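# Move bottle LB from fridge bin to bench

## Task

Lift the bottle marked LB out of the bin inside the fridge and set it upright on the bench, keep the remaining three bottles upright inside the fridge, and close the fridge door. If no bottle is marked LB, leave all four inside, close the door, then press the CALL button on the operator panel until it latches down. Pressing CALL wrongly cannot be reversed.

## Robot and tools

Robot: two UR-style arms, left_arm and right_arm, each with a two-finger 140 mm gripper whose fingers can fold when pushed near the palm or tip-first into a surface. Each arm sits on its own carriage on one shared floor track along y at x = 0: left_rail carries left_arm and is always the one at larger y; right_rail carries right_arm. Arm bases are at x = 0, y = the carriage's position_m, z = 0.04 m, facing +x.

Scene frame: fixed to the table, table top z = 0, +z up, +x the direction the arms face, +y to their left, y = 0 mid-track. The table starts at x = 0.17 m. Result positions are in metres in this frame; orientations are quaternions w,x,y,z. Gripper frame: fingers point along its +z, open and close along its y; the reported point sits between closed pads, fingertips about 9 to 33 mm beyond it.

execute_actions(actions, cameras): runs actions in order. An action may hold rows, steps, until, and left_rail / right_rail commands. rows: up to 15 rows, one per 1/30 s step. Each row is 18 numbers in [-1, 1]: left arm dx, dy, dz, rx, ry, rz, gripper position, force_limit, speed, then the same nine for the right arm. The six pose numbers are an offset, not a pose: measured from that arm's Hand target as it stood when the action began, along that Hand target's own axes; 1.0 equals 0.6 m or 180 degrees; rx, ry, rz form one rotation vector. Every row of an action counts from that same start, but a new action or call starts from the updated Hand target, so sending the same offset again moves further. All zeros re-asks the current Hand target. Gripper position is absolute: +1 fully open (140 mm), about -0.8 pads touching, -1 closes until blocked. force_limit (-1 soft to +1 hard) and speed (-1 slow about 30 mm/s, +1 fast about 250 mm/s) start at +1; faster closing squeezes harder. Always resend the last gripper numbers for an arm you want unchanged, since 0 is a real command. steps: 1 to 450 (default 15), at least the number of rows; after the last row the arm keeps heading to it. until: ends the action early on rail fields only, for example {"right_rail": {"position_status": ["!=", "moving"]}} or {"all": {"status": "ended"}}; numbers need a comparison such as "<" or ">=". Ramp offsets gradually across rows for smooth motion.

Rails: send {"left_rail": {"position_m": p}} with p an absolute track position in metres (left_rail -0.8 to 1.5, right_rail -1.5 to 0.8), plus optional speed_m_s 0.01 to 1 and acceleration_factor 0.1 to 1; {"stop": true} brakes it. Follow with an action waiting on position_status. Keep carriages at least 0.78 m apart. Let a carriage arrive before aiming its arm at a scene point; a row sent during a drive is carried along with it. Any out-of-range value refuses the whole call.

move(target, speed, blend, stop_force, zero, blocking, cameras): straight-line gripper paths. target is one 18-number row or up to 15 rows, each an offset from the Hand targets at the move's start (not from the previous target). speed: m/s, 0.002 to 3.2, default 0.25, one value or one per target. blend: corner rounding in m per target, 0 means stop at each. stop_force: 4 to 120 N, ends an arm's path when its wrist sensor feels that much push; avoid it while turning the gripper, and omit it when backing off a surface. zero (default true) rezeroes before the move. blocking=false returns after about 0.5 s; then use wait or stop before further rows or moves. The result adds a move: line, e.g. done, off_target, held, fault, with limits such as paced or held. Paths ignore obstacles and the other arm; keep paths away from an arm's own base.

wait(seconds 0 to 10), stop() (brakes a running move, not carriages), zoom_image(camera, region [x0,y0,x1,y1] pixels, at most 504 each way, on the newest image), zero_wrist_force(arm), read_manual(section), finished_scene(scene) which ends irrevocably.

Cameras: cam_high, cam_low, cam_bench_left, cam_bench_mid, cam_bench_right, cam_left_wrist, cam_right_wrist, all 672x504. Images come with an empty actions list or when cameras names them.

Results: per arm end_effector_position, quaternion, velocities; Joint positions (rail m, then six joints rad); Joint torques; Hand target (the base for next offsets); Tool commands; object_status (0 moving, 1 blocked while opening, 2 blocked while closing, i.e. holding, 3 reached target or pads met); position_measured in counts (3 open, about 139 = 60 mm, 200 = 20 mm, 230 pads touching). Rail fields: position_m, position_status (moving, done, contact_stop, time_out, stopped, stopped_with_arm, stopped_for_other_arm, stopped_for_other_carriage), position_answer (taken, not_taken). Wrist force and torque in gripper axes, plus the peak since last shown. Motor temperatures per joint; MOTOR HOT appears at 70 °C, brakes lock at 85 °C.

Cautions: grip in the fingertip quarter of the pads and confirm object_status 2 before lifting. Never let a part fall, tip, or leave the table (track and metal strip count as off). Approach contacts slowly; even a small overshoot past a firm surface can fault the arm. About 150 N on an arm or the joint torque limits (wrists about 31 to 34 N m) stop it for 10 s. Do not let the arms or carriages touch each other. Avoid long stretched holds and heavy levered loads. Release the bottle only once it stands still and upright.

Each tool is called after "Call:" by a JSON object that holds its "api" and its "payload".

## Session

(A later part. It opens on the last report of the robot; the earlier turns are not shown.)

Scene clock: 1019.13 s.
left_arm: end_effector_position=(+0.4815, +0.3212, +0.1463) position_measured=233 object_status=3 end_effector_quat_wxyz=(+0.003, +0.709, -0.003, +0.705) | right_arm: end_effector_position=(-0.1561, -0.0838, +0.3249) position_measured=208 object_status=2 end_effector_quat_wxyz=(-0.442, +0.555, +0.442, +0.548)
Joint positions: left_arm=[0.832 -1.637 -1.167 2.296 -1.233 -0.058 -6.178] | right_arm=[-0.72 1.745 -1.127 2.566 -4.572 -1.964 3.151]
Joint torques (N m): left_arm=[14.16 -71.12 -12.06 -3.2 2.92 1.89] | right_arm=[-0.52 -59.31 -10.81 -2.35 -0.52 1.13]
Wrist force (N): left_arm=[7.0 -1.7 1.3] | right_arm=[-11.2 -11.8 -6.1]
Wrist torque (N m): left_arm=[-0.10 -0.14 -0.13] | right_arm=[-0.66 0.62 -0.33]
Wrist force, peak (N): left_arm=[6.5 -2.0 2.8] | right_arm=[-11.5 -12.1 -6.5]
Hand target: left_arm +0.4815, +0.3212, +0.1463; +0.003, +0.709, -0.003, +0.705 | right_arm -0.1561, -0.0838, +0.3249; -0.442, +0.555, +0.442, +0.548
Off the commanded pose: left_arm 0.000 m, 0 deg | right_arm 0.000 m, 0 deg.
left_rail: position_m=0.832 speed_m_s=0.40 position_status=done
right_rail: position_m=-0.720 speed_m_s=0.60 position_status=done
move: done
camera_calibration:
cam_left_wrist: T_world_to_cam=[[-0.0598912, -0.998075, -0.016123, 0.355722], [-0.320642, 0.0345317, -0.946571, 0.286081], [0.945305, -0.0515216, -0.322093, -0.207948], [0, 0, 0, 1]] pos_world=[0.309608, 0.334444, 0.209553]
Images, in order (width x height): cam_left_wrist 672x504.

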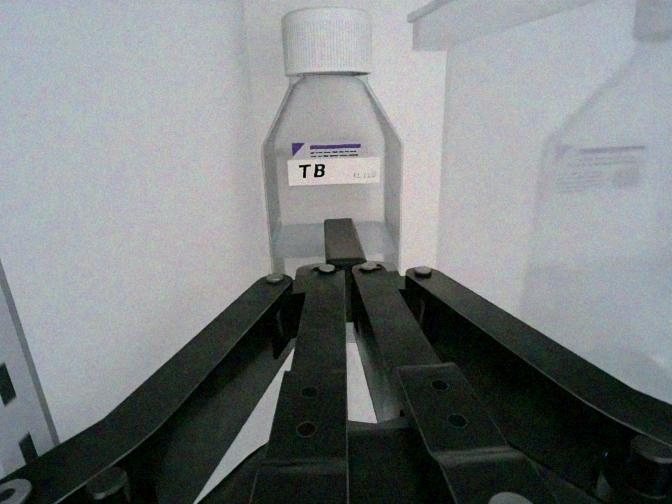

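Call:
{"api": "move", "payload": {"target": [[0,0,-0.28,0,0,0,-0.99,-0.1,0,0,0,0,0,0,0,-1,-0.1,-1],[0.19,0.0,-0.49,0,0,0,-0.1,-0.1,0,0,0,0,0,0,0,-1,-0.1,-1]], "speed": [0.15,0.25]}}

Call:
{"api": "execute_actions", "payload": {"actions": [{"left_rail":{"position_m":1.28,"speed_m_s":0.5,"acceleration_factor":0.5},"rows":[[0,0,0,0,0,0,-0.1,-0.1,0,0,0,0,0,0,0,-1,-0.1,-1]],"steps":120,"until":{"left_rail":{"position_status":["!=","moving"]}}}]}}

Scene clock: 1026.83 s.
left_arm: end_effector_position=(+0.1882, +0.3237, +0.2621) position_measured=141 object_status=0 end_effector_quat_wxyz=(+0.003, +0.709, -0.003, +0.705) | right_arm: end_effector_position=(-0.1561, -0.0838, +0.3249) position_measured=208 object_status=2 end_effector_quat_wxyz=(-0.442, +0.555, +0.442, +0.548)
Joint positions: left_arm=[0.832 -2.2 -1.361 2.229 -0.878 -0.62 -6.274] | right_arm=[-0.72 1.745 -1.127 2.566 -4.572 -1.964 3.151]
Joint torques (N m): left_arm=[-15.43 -64.57 -40.95 6.36 -2.85 -2.29] | right_arm=[-2.52 -61.48 -11.45 -2.31 -0.57 1.12]
Wrist force (N): left_arm=[5.4 -1.8 3.6] | right_arm=[-10.5 -12.2 -6.2]
Wrist torque (N m): left_arm=[-0.07 -0.24 -0.01] | right_arm=[-0.68 0.51 -0.33]
Wrist force, peak (N): left_arm=[7.3 -2.0 1.2] | right_arm=[-11.2 -12.4 -6.2]
Hand target: left_arm +0.1882, +0.3237, +0.2621; +0.003, +0.709, -0.003, +0.705 | right_arm -0.1561, -0.0838, +0.3249; -0.442, +0.555, +0.442, +0.548
Off the commanded pose: left_arm 0.000 m, 0 deg | right_arm 0.000 m, 0 deg.
left_rail: position_m=0.832 speed_m_s=0.40 position_status=done
right_rail: position_m=-0.720 speed_m_s=0.60 position_status=done
move: done

Scene clock: 1028.57 s.
left_arm: end_effector_position=(+0.1882, +0.7717, +0.2621) position_measured=141 object_status=3 end_effector_quat_wxyz=(+0.003, +0.709, -0.003, +0.705) | right_arm: end_effector_position=(-0.1561, -0.0838, +0.3249) position_measured=208 object_status=2 end_effector_quat_wxyz=(-0.442, +0.555, +0.442, +0.548)
Joint positions: left_arm=[1.28 -2.2 -1.362 2.229 -0.878 -0.62 -6.274] | right_arm=[-0.72 1.745 -1.127 2.566 -4.572 -1.964 3.151]
Joint torques (N m): left_arm=[-4.47 -53.62 -29.58 4.28 -0.34 -1.93] | right_arm=[-3.3 -62.79 -11.19 -2.34 -0.56 1.15]
Wrist force (N): left_arm=[5.9 -1.8 3.6] | right_arm=[-10.7 -12.4 -6.0]
Wrist torque (N m): left_arm=[-0.07 -0.34 -0.01] | right_arm=[-0.72 0.55 -0.34]
Wrist force, peak (N): left_arm=[5.7 -3.5 3.6] | right_arm=[-11.3 -12.5 -6.2]
Hand target: left_arm +0.1882, +0.7717, +0.2621; +0.003, +0.709, -0.003, +0.705 | right_arm -0.1561, -0.0838, +0.3249; -0.442, +0.555, +0.442, +0.548
Off the commanded pose: left_arm 0.000 m, 0 deg | right_arm 0.000 m, 0 deg.
left_rail: position_m=1.280 speed_m_s=0.50 position_status=done
right_rail: position_m=-0.720 speed_m_s=0.60 position_status=done

Call:
{"api": "move", "payload": {"target": [[-0.152,0,0,0,0,0,-0.1,-0.1,0,0,0,0,0,0,0,-1,-0.1,-1],[-0.152,-0.002,0.204,0,0,0,-0.1,-0.1,0,0,0,0,0,0,0,-1,-0.1,-1]], "speed": [0.25,0.13]}}

Call:
{"api": "move", "payload": {"target": [[0,0,0,0,0,0,-1,-0.1,-1,0,0,0,0,0,0,-1,-0.1,-1],[0.16,0,0,0,0,0,-1,-0.1,-1,0,0,0,0,0,0,-1,-0.1,-1],[0.167,0,-0.204,0,0,0,-1,-0.1,-1,0,0,0,0,0,0,-1,-0.1,-1]], "speed": [0.1,0.13,0.25], "blend": [0,0.02,0], "cameras": ["cam_left_wrist"]}}

Scene clock: 1034.37 s.
left_arm: end_effector_position=(+0.3099, +0.7720, +0.1702) position_measured=141 object_status=3 end_effector_quat_wxyz=(+0.003, +0.709, -0.003, +0.705) | right_arm: end_effector_position=(-0.1561, -0.0838, +0.3249) position_measured=208 object_status=2 end_effector_quat_wxyz=(-0.442, +0.555, +0.442, +0.548)
Joint positions: left_arm=[1.28 -1.983 -1.227 2.313 -1.101 -0.403 -6.268] | right_arm=[-0.72 1.745 -1.127 2.566 -4.572 -1.964 3.151]
Joint torques (N m): left_arm=[12.33 -35.33 -32.29 -1.22 2.92 1.07] | right_arm=[-4.71 -61.24 -12.44 -2.32 -0.73 1.28]
Wrist force (N): left_arm=[5.3 -1.7 3.3] | right_arm=[-10.9 -12.1 -6.1]
Wrist torque (N m): left_arm=[-0.10 -0.25 -0.03] | right_arm=[-0.65 0.59 -0.34]
Wrist force, peak (N): left_arm=[7.5 -1.7 3.2] | right_arm=[-11.3 -12.6 -6.3]
Hand target: left_arm +0.3101, +0.7720, +0.1701; +0.003, +0.709, -0.003, +0.705 | right_arm -0.1561, -0.0838, +0.3249; -0.442, +0.555, +0.442, +0.548
Off the commanded pose: left_arm 0.000 m, 0 deg | right_arm 0.000 m, 0 deg.
left_rail: position_m=1.280 speed_m_s=0.50 position_status=done
right_rail: position_m=-0.720 speed_m_s=0.60 position_status=done
move: done

Scene clock: 1039.03 s.
left_arm: end_effector_position=(+0.1884, +0.7729, +0.2711) position_measured=255 object_status=3 end_effector_quat_wxyz=(+0.003, +0.709, -0.003, +0.705) | right_arm: end_effector_position=(-0.1561, -0.0838, +0.3249) position_measured=208 object_status=2 end_effector_quat_wxyz=(-0.442, +0.555, +0.442, +0.548)
Joint positions: left_arm=[1.28 -2.201 -1.377 2.226 -0.859 -0.621 -6.274] | right_arm=[-0.72 1.745 -1.127 2.566 -4.572 -1.964 3.151]
Joint torques (N m): left_arm=[-16.49 -31.54 -41.36 6.34 -3.22 -1.06] | right_arm=[-6.44 -62.64 -12.04 -2.4 -0.72 1.1]
Wrist force (N): left_arm=[5.4 -1.5 3.4] | right_arm=[-11.0 -12.2 -5.9]
Wrist torque (N m): left_arm=[-0.01 -0.25 0.00] | right_arm=[-0.69 0.61 -0.33]
Wrist force, peak (N): left_arm=[6.8 -2.5 4.9] | right_arm=[-11.2 -12.7 -6.1]
Hand target: left_arm +0.1883, +0.7729, +0.2711; +0.003, +0.709, -0.003, +0.705 | right_arm -0.1561, -0.0838, +0.3249; -0.442, +0.555, +0.442, +0.548
Off the commanded pose: left_arm 0.000 m, 0 deg | right_arm 0.000 m, 0 deg.
left_rail: position_m=1.280 speed_m_s=0.50 position_status=done
right_rail: position_m=-0.720 speed_m_s=0.60 position_status=done
move: done
camera_calibration:
cam_left_wrist: T_world_to_cam=[[-0.059892, -0.998075, -0.0161126, 0.791008], [-0.320821, 0.0345318, -0.94651, 0.294712], [0.945244, -0.0515191, -0.322272, 0.132682], [0, 0, 0, 1]] pos_world=[0.016508, 0.786144, 0.334453]
Images, in order (width x height): cam_left_wrist 672x504.

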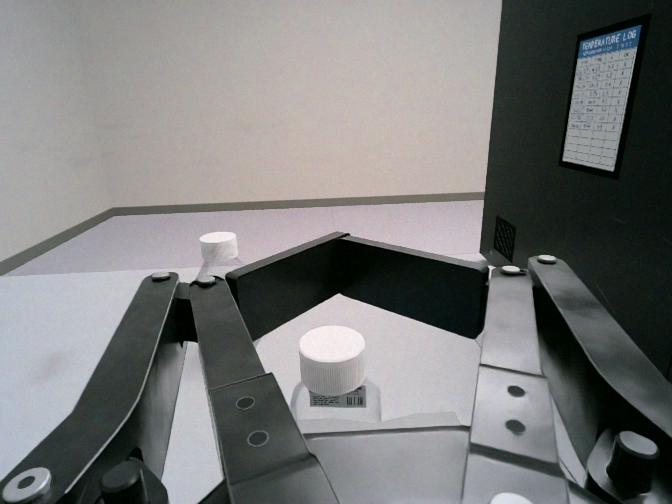

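Call:
{"api": "move", "payload": {"target": [[0,0,0,0,0,0,0.5,-0.1,0,0,0,0,0,0,0,-1,-0.1,-1],[-0.01,0,-0.11,0,0,0,-0.1,-0.1,0,0,0,0,0,0,0,-1,-0.1,-1]], "speed": 0.1, "cameras": ["cam_left_wrist"]}}

Scene clock: 1088.47 s.
left_arm: end_effector_position=(+0.1223, +0.7735, +0.2655) position_measured=141 object_status=0 end_effector_quat_wxyz=(+0.003, +0.709, -0.003, +0.705) | right_arm: end_effector_position=(-0.1561, -0.0838, +0.3249) position_measured=208 object_status=2 end_effector_quat_wxyz=(-0.442, +0.555, +0.442, +0.548)
Joint positions: left_arm=[1.28 -2.303 -1.337 2.187 -0.859 -0.723 -6.275] | right_arm=[-0.72 1.745 -1.127 2.566 -4.572 -1.964 3.151]
Joint torques (N m): left_arm=[-15.53 -36.45 -41.05 6.47 -2.93 -2.17] | right_arm=[-10.89 -62.09 -13.64 -2.45 -0.75 0.99]
Wrist force (N): left_arm=[5.8 -1.6 3.4] | right_arm=[-11.1 -12.3 -6.4]
Wrist torque (N m): left_arm=[-0.05 -0.35 0.00] | right_arm=[-0.72 0.64 -0.33]
Wrist force, peak (N): left_arm=[5.1 -5.4 3.5] | right_arm=[-11.5 -12.7 -6.0]
Hand target: left_arm +0.1223, +0.7735, +0.2655; +0.003, +0.709, -0.003, +0.705 | right_arm -0.1561, -0.0838, +0.3249; -0.442, +0.555, +0.442, +0.548
Off the commanded pose: left_arm 0.000 m, 0 deg | right_arm 0.000 m, 0 deg.
left_rail: position_m=1.280 speed_m_s=0.50 position_status=done
right_rail: position_m=-0.720 speed_m_s=0.60 position_status=done
move: done
camera_calibration:
cam_left_wrist: T_world_to_cam=[[-0.059892, -0.998075, -0.0161126, 0.787558], [-0.320821, 0.0345318, -0.94651, 0.268185], [0.945244, -0.0515191, -0.322272, 0.193389], [0, 0, 0, 1]] pos_world=[-0.049592, 0.786744, 0.328853]
Images, in order (width x height): cam_left_wrist 672x504.

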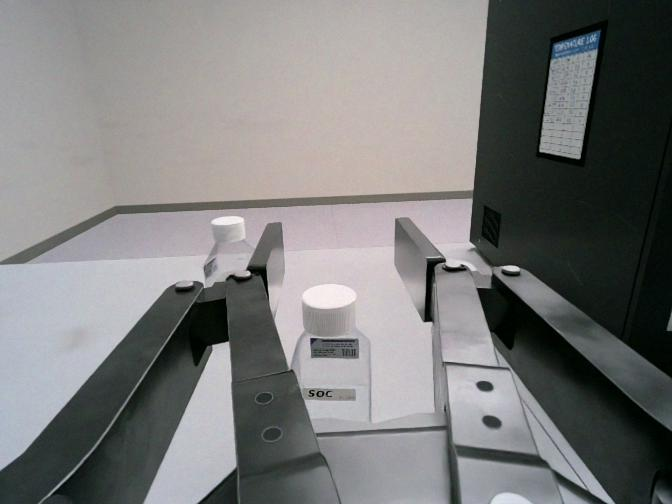

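Call:
{"api": "move", "payload": {"target": [[-0.158,-0.002,0,0,0,0,-0.1,-0.1,0,0,0,0,0,0,0,-1,-0.1,-1],[-0.158,-0.004,0.221,0,0,0,-0.1,-0.1,0,0,0,0,0,0,0,-1,-0.1,-1]], "speed": [0.25,0.1], "cameras": ["cam_left_wrist"]}}

Scene clock: 1094.87 s.
left_arm: end_effector_position=(+0.2542, +0.7748, +0.1699) position_measured=141 object_status=3 end_effector_quat_wxyz=(+0.003, +0.709, -0.003, +0.705) | right_arm: end_effector_position=(-0.1561, -0.0838, +0.3249) position_measured=208 object_status=2 end_effector_quat_wxyz=(-0.442, +0.555, +0.442, +0.548)
Joint positions: left_arm=[1.28 -2.09 -1.222 2.305 -1.095 -0.51 -6.271] | right_arm=[-0.72 1.745 -1.127 2.566 -4.572 -1.964 3.151]
Joint torques (N m): left_arm=[12.07 -69.35 -12.38 -1.24 2.89 0.87] | right_arm=[-11.7 -62.15 -13.44 -2.36 -0.83 1.07]
Wrist force (N): left_arm=[5.4 -1.8 3.0] | right_arm=[-10.8 -12.4 -6.1]
Wrist torque (N m): left_arm=[-0.10 -0.28 -0.02] | right_arm=[-0.72 0.56 -0.33]
Wrist force, peak (N): left_arm=[7.5 -1.4 3.3] | right_arm=[-11.5 -12.5 -6.2]
Hand target: left_arm +0.2543, +0.7748, +0.1699; +0.003, +0.709, -0.003, +0.705 | right_arm -0.1561, -0.0838, +0.3249; -0.442, +0.555, +0.442, +0.548
Off the commanded pose: left_arm 0.000 m, 0 deg | right_arm 0.000 m, 0 deg.
left_rail: position_m=1.280 speed_m_s=0.50 position_status=done
right_rail: position_m=-0.720 speed_m_s=0.60 position_status=done
move: done
camera_calibration:
cam_left_wrist: T_world_to_cam=[[-0.059892, -0.998075, -0.0161126, 0.795215], [-0.320821, 0.0345318, -0.94651, 0.21997], [0.945244, -0.0515191, -0.322272, 0.037969], [0, 0, 0, 1]] pos_world=[0.082308, 0.788044, 0.233253]
Images, in order (width x height): cam_left_wrist 672x504.

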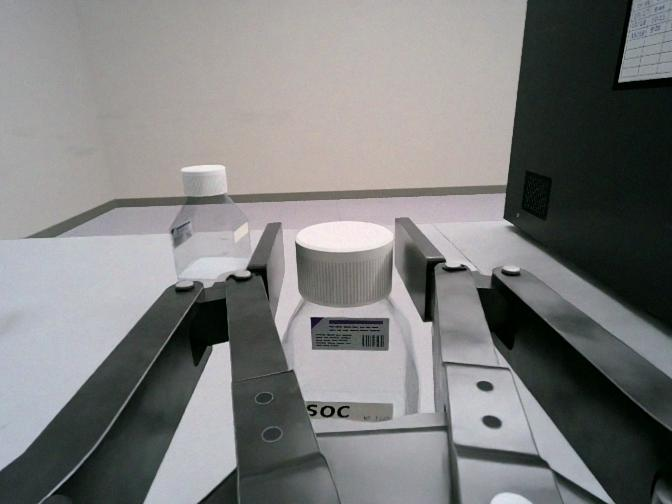

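Call:
{"api": "move", "payload": {"target": [[0,0,0.004,0,0,0,-1,-0.1,-1,0,0,0,0,0,0,-1,-0.1,-1]], "speed": 0.1, "cameras": ["cam_left_wrist"]}}

Scene clock: 1097.67 s.
left_arm: end_effector_position=(+0.2566, +0.7748, +0.1699) position_measured=159 object_status=0 end_effector_quat_wxyz=(+0.003, +0.709, -0.003, +0.705) | right_arm: end_effector_position=(-0.1561, -0.0838, +0.3249) position_measured=208 object_status=2 end_effector_quat_wxyz=(-0.442, +0.555, +0.442, +0.548)
Joint positions: left_arm=[1.28 -2.086 -1.223 2.306 -1.096 -0.506 -6.271] | right_arm=[-0.72 1.745 -1.127 2.566 -4.572 -1.964 3.151]
Joint torques (N m): left_arm=[16.09 -67.87 -11.16 -1.28 2.82 0.99] | right_arm=[-12.53 -61.66 -13.86 -2.53 -0.93 1.08]
Wrist force (N): left_arm=[5.5 -2.0 2.9] | right_arm=[-10.9 -12.2 -5.9]
Wrist torque (N m): left_arm=[-0.13 -0.28 0.04] | right_arm=[-0.67 0.58 -0.34]
Wrist force, peak (N): left_arm=[5.9 -2.2 3.2] | right_arm=[-11.1 -12.5 -6.0]
Hand target: left_arm +0.2567, +0.7748, +0.1699; +0.003, +0.709, -0.003, +0.705 | right_arm -0.1561, -0.0838, +0.3249; -0.442, +0.555, +0.442, +0.548
Off the commanded pose: left_arm 0.000 m, 0 deg | right_arm 0.000 m, 0 deg.
left_rail: position_m=1.280 speed_m_s=0.50 position_status=done
right_rail: position_m=-0.720 speed_m_s=0.60 position_status=done
move: done
camera_calibration:
cam_left_wrist: T_world_to_cam=[[-0.059892, -0.998075, -0.0161126, 0.795357], [-0.320821, 0.0345318, -0.94651, 0.220645], [0.945244, -0.0515191, -0.322272, 0.0356682], [0, 0, 0, 1]] pos_world=[0.084708, 0.788044, 0.233153]
Images, in order (width x height): cam_left_wrist 672x504.

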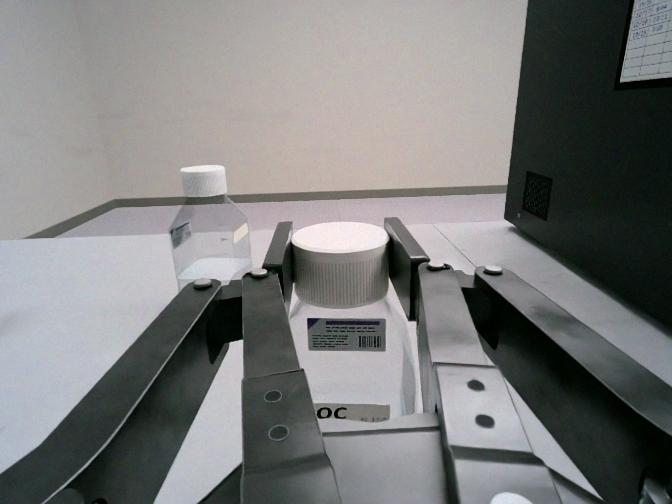

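Call:
{"api": "move", "payload": {"target": [[0.165,0,0,0,0,0,-1,-0.1,-1,0,0,0,0,0,0,-1,-0.1,-1],[0.172,0,-0.1,0,0,0,-1,-0.1,-1,0,0,0,0,0,0,-1,-0.1,-1]], "speed": [0.12,0.2], "blend": 0.02, "cameras": ["cam_left_wrist"]}}

Scene clock: 1101.60 s.
left_arm: end_effector_position=(+0.1974, +0.7752, +0.2734) position_measured=159 object_status=2 end_effector_quat_wxyz=(+0.003, +0.709, -0.003, +0.705) | right_arm: end_effector_position=(-0.1561, -0.0838, +0.3249) position_measured=208 object_status=2 end_effector_quat_wxyz=(-0.442, +0.555, +0.442, +0.548)
Joint positions: left_arm=[1.28 -2.189 -1.388 2.234 -0.857 -0.609 -6.273] | right_arm=[-0.72 1.745 -1.127 2.566 -4.572 -1.964 3.151]
Joint torques (N m): left_arm=[-13.45 -32.29 -41.43 7.11 -2.69 -0.82] | right_arm=[-13.75 -62.43 -14.55 -2.4 -0.84 1.26]
Wrist force (N): left_arm=[1.8 -1.4 3.1] | right_arm=[-11.1 -12.2 -6.1]
Wrist torque (N m): left_arm=[0.00 -0.29 -0.01] | right_arm=[-0.68 0.63 -0.34]
Wrist force, peak (N): left_arm=[6.0 -1.9 2.6] | right_arm=[-11.3 -12.6 -5.9]
Hand target: left_arm +0.1973, +0.7753, +0.2734; +0.003, +0.709, -0.003, +0.705 | right_arm -0.1561, -0.0838, +0.3249; -0.442, +0.555, +0.442, +0.548
Off the commanded pose: left_arm 0.000 m, 0 deg | right_arm 0.000 m, 0 deg.
left_rail: position_m=1.280 speed_m_s=0.50 position_status=done
right_rail: position_m=-0.720 speed_m_s=0.60 position_status=done
move: done
camera_calibration:
cam_left_wrist: T_world_to_cam=[[-0.059892, -0.998075, -0.0161126, 0.793886], [-0.320821, 0.0345318, -0.94651, 0.299729], [0.945244, -0.0515191, -0.322272, 0.12494], [0, 0, 0, 1]] pos_world=[0.025608, 0.788444, 0.336753]
Images, in order (width x height): cam_left_wrist 672x504.

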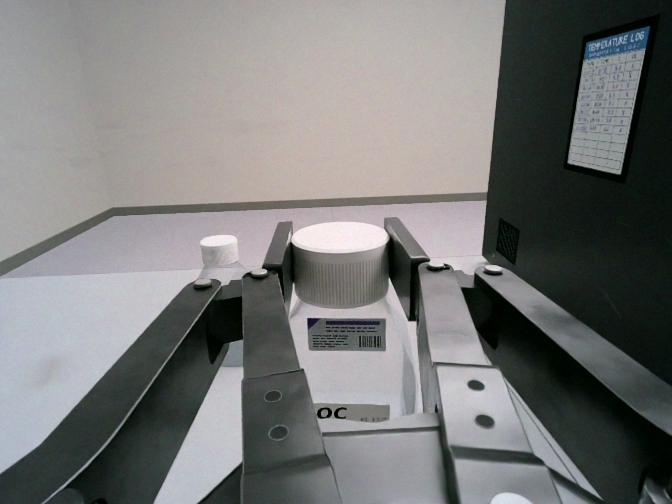

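Call:
{"api": "execute_actions", "payload": {"actions": [{"left_rail":{"position_m":0.8285,"speed_m_s":0.4,"acceleration_factor":0.4},"rows":[[0,0,0,0,0,0,-1,-0.1,-1,0,0,0,0,0,0,-1,-0.1,-1]],"steps":150,"until":{"left_rail":{"position_status":["!=","moving"]}}}]}}

Call:
{"api": "move", "payload": {"target": [[0,-0.001,0.333,0,0,0,-1,-0.1,-1,0,0,0,0,0,0,-1,-0.1,-1]], "speed": 0.12, "stop_force": 10, "cameras": ["cam_left_wrist"]}}

Call:
{"api": "move", "payload": {"target": [[-0.07,0,0,0,0,0,-1,-0.1,-1,0,0,0,0,0,0,-1,-0.1,-1]], "speed": 0.03, "stop_force": 4, "cameras": ["cam_left_wrist"]}}

Scene clock: 1107.20 s.
left_arm: end_effector_position=(+0.1973, +0.3238, +0.2734) position_measured=159 object_status=2 end_effector_quat_wxyz=(+0.003, +0.709, -0.003, +0.705) | right_arm: end_effector_position=(-0.1561, -0.0838, +0.3249) position_measured=208 object_status=2 end_effector_quat_wxyz=(-0.442, +0.555, +0.442, +0.548)
Joint positions: left_arm=[0.829 -2.189 -1.388 2.233 -0.856 -0.61 -6.273] | right_arm=[-0.72 1.745 -1.127 2.566 -4.572 -1.964 3.151]
Joint torques (N m): left_arm=[-6.73 -41.51 -33.4 0.92 1.91 -1.09] | right_arm=[-16.73 -63.01 -14.46 -2.39 -0.96 1.21]
Wrist force (N): left_arm=[1.8 -1.7 3.2] | right_arm=[-11.0 -12.2 -5.8]
Wrist torque (N m): left_arm=[-0.05 -0.27 0.00] | right_arm=[-0.68 0.61 -0.34]
Wrist force, peak (N): left_arm=[2.0 -4.1 3.6] | right_arm=[-11.2 -12.8 -6.1]
Hand target: left_arm +0.1973, +0.3238, +0.2734; +0.003, +0.709, -0.003, +0.705 | right_arm -0.1561, -0.0838, +0.3249; -0.442, +0.555, +0.442, +0.548
Off the commanded pose: left_arm 0.000 m, 0 deg | right_arm 0.000 m, 0 deg.
left_rail: position_m=0.829 speed_m_s=0.40 position_status=done
right_rail: position_m=-0.720 speed_m_s=0.60 position_status=done

Scene clock: 1110.07 s.
left_arm: end_effector_position=(+0.3971, +0.3226, +0.2722) position_measured=159 object_status=2 end_effector_quat_wxyz=(+0.003, +0.709, -0.003, +0.705) | right_arm: end_effector_position=(-0.1561, -0.0838, +0.3249) position_measured=208 object_status=2 end_effector_quat_wxyz=(-0.442, +0.555, +0.442, +0.548)
Joint positions: left_arm=[0.828 -1.81 -1.412 2.267 -0.883 -0.231 -6.256] | right_arm=[-0.72 1.745 -1.127 2.566 -4.572 -1.964 3.151]
Joint torques (N m): left_arm=[12.03 -29.63 -43.19 -1.54 2.83 2.13] | right_arm=[-16.72 -61.35 -14.63 -2.3 -0.8 1.22]
Wrist force (N): left_arm=[1.7 -2.0 3.3] | right_arm=[-10.8 -12.7 -6.2]
Wrist torque (N m): left_arm=[-0.18 -0.26 -0.10] | right_arm=[-0.80 0.56 -0.34]
Wrist force, peak (N): left_arm=[2.2 -1.8 4.4] | right_arm=[-11.2 -12.7 -5.8]
Hand target: left_arm +0.3971, +0.3226, +0.2722; +0.003, +0.709, -0.003, +0.705 | right_arm -0.1561, -0.0838, +0.3249; -0.442, +0.555, +0.442, +0.548
Off the commanded pose: left_arm 0.000 m, 0 deg | right_arm 0.000 m, 0 deg.
left_rail: position_m=0.828 position_m_goal=0.829 speed_m_s=0.40 position_status=done
right_rail: position_m=-0.720 speed_m_s=0.60 position_status=done
move: done
camera_calibration:
cam_left_wrist: T_world_to_cam=[[-0.059892, -0.998075, -0.0161126, 0.353998], [-0.320821, 0.0345318, -0.94651, 0.378294], [0.945244, -0.0515191, -0.322272, -0.0875346], [0, 0, 0, 1]] pos_world=[0.225308, 0.335744, 0.335553]
Images, in order (width x height): cam_left_wrist 672x504.

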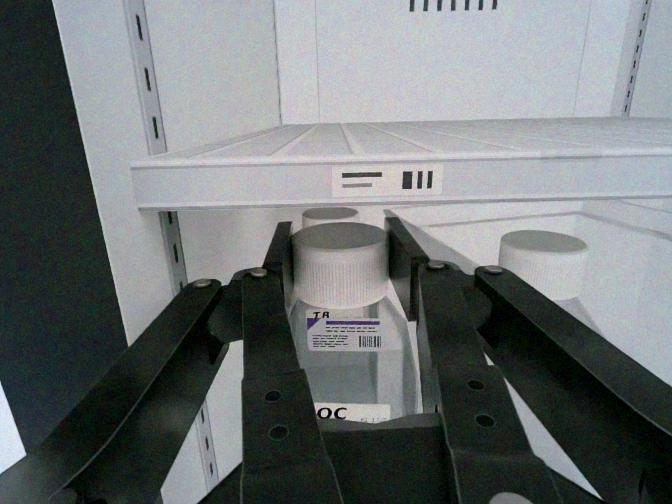

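Scene clock: 1112.03 s.
left_arm: end_effector_position=(+0.3970, +0.3227, +0.2498) position_measured=159 object_status=2 end_effector_quat_wxyz=(+0.003, +0.709, -0.003, +0.705) | right_arm: end_effector_position=(-0.1561, -0.0838, +0.3249) position_measured=208 object_status=2 end_effector_quat_wxyz=(-0.442, +0.555, +0.442, +0.548)
Joint positions: left_arm=[0.829 -1.81 -1.374 2.281 -0.932 -0.231 -6.257] | right_arm=[-0.72 1.745 -1.127 2.566 -4.572 -1.964 3.151]
Joint torques (N m): left_arm=[-2.07 -65.31 -40.51 1.92 2.8 1.17] | right_arm=[-16.68 -62.26 -14.61 -2.79 -0.81 1.14]
Wrist force (N): left_arm=[2.3 -1.8 3.0] | right_arm=[-11.6 -12.1 -6.4]
Wrist torque (N m): left_arm=[-0.12 -0.43 -0.11] | right_arm=[-0.66 0.63 -0.34]
Wrist force, peak (N): left_arm=[19.5 -4.1 7.1] | right_arm=[-11.9 -12.4 -5.9]
Hand target: left_arm +0.3970, +0.3227, +0.2498; +0.003, +0.709, -0.003, +0.705 (not the last commanded pose) | right_arm -0.1561, -0.0838, +0.3249; -0.442, +0.555, +0.442, +0.548
Off the commanded pose: left_arm 0.020 m, 0 deg | right_arm 0.000 m, 0 deg.
left_rail: position_m=0.829 speed_m_s=0.40 position_status=done
right_rail: position_m=-0.720 speed_m_s=0.60 position_status=done
move: contact (left_arm)
camera_calibration:
cam_left_wrist: T_world_to_cam=[[-0.059887, -0.998075, -0.016125, 0.353728], [-0.320611, 0.0345305, -0.946581, 0.357], [0.945316, -0.051518, -0.322062, -0.0946419], [0, 0, 0, 1]] pos_world=[0.225108, 0.335844, 0.313153]
Images, in order (width x height): cam_left_wrist 672x504.

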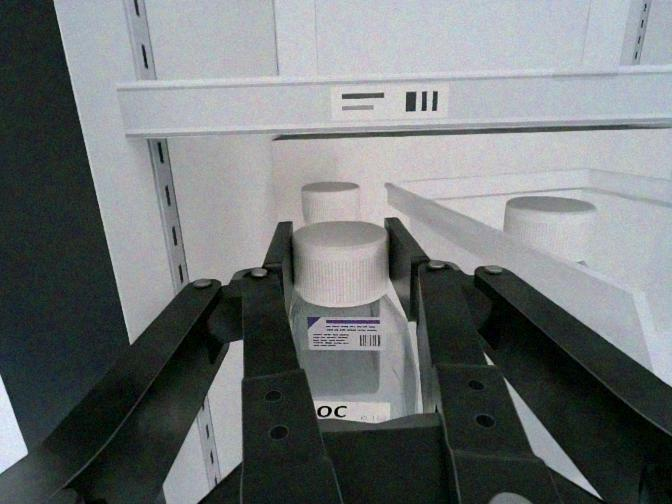

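Call:
{"api": "move", "payload": {"target": [[-0.003,0,0,0,0,0,-1,-0.1,-1,0,0,0,0,0,0,-1,-0.1,-1],[-0.003,0,0,0,0,0,-0.1,-0.1,-1,0,0,0,0,0,0,-1,-0.1,-1],[-0.003,0,-0.18,0,0,0,-0.1,-0.1,-1,0,0,0,0,0,0,-1,-0.1,-1]], "speed": [0.02,0.08,0.1]}}

Call:
{"api": "move", "payload": {"target": [[-0.168,0,-0.0,0,0,0,-0.99,-0.1,-0.5,0,0,0,0,0,0,-1,-0.1,-1]], "speed": 0.15, "cameras": ["cam_left_wrist"]}}

Call:
{"api": "move", "payload": {"target": [[0,0.002,0.185,0,0,0,-0.99,-0.1,-0.5,0,0,0,0,0,0,-1,-0.1,-1]], "speed": 0.05, "stop_force": 12, "cameras": ["cam_left_wrist"]}}

Scene clock: 1119.73 s.
left_arm: end_effector_position=(+0.2891, +0.3236, +0.2487) position_measured=141 object_status=3 end_effector_quat_wxyz=(+0.003, +0.709, -0.003, +0.705) | right_arm: end_effector_position=(-0.1561, -0.0838, +0.3249) position_measured=208 object_status=2 end_effector_quat_wxyz=(-0.442, +0.555, +0.442, +0.548)
Joint positions: left_arm=[0.828 -2.025 -1.373 2.282 -0.923 -0.446 -6.27] | right_arm=[-0.72 1.745 -1.127 2.566 -4.572 -1.964 3.151]
Joint torques (N m): left_arm=[-12.65 -28.34 -39.92 5.74 -2.83 -1.06] | right_arm=[-19.02 -62.12 -14.58 -5.08 -0.94 1.14]
Wrist force (N): left_arm=[5.8 -2.6 3.1] | right_arm=[-10.8 -12.0 -6.1]
Wrist torque (N m): left_arm=[-0.30 -0.35 -0.16] | right_arm=[-0.65 0.59 -0.33]
Wrist force, peak (N): left_arm=[21.2 -3.2 7.2] | right_arm=[-13.3 -12.5 -6.3]
Hand target: left_arm +0.2890, +0.3236, +0.2487; +0.003, +0.709, -0.003, +0.705 | right_arm -0.1561, -0.0838, +0.3249; -0.442, +0.555, +0.442, +0.548
Off the commanded pose: left_arm 0.000 m, 0 deg | right_arm 0.000 m, 0 deg.
left_rail: position_m=0.828 position_m_goal=0.829 speed_m_s=0.40 position_status=done
right_rail: position_m=-0.720 speed_m_s=0.60 position_status=done
move: done

Scene clock: 1121.03 s.
left_arm: end_effector_position=(+0.2884, +0.3237, +0.1480) position_measured=232 object_status=3 end_effector_quat_wxyz=(+0.003, +0.709, -0.003, +0.705) | right_arm: end_effector_position=(-0.1561, -0.0838, +0.3249) position_measured=208 object_status=2 end_effector_quat_wxyz=(-0.442, +0.555, +0.442, +0.548)
Joint positions: left_arm=[0.828 -2.027 -1.184 2.32 -1.149 -0.447 -6.27] | right_arm=[-0.72 1.745 -1.127 2.566 -4.572 -1.964 3.151]
Joint torques (N m): left_arm=[12.34 -39.01 -10.07 -1.78 1.91 0.8] | right_arm=[-18.91 -61.67 -14.35 -5.52 -0.85 1.25]
Wrist force (N): left_arm=[5.5 -2.9 3.5] | right_arm=[-10.9 -12.1 -6.2]
Wrist torque (N m): left_arm=[-0.34 -0.29 -0.04] | right_arm=[-0.67 0.60 -0.33]
Wrist force, peak (N): left_arm=[7.4 -2.2 3.2] | right_arm=[-11.0 -12.6 -6.0]
Hand target: left_arm +0.2884, +0.3237, +0.1479; +0.003, +0.709, -0.003, +0.705 | right_arm -0.1561, -0.0838, +0.3249; -0.442, +0.555, +0.442, +0.548
Off the commanded pose: left_arm 0.000 m, 0 deg | right_arm 0.000 m, 0 deg.
left_rail: position_m=0.828 position_m_goal=0.829 speed_m_s=0.40 position_status=done
right_rail: position_m=-0.720 speed_m_s=0.60 position_status=done
move: done
camera_calibration:
cam_left_wrist: T_world_to_cam=[[-0.0598886, -0.998075, -0.0161297, 0.34668], [-0.320611, 0.0345355, -0.946581, 0.225686], [0.945316, -0.0515181, -0.322062, -0.024742], [0, 0, 0, 1]] pos_world=[0.116508, 0.336944, 0.211253]
Images, in order (width x height): cam_left_wrist 672x504.

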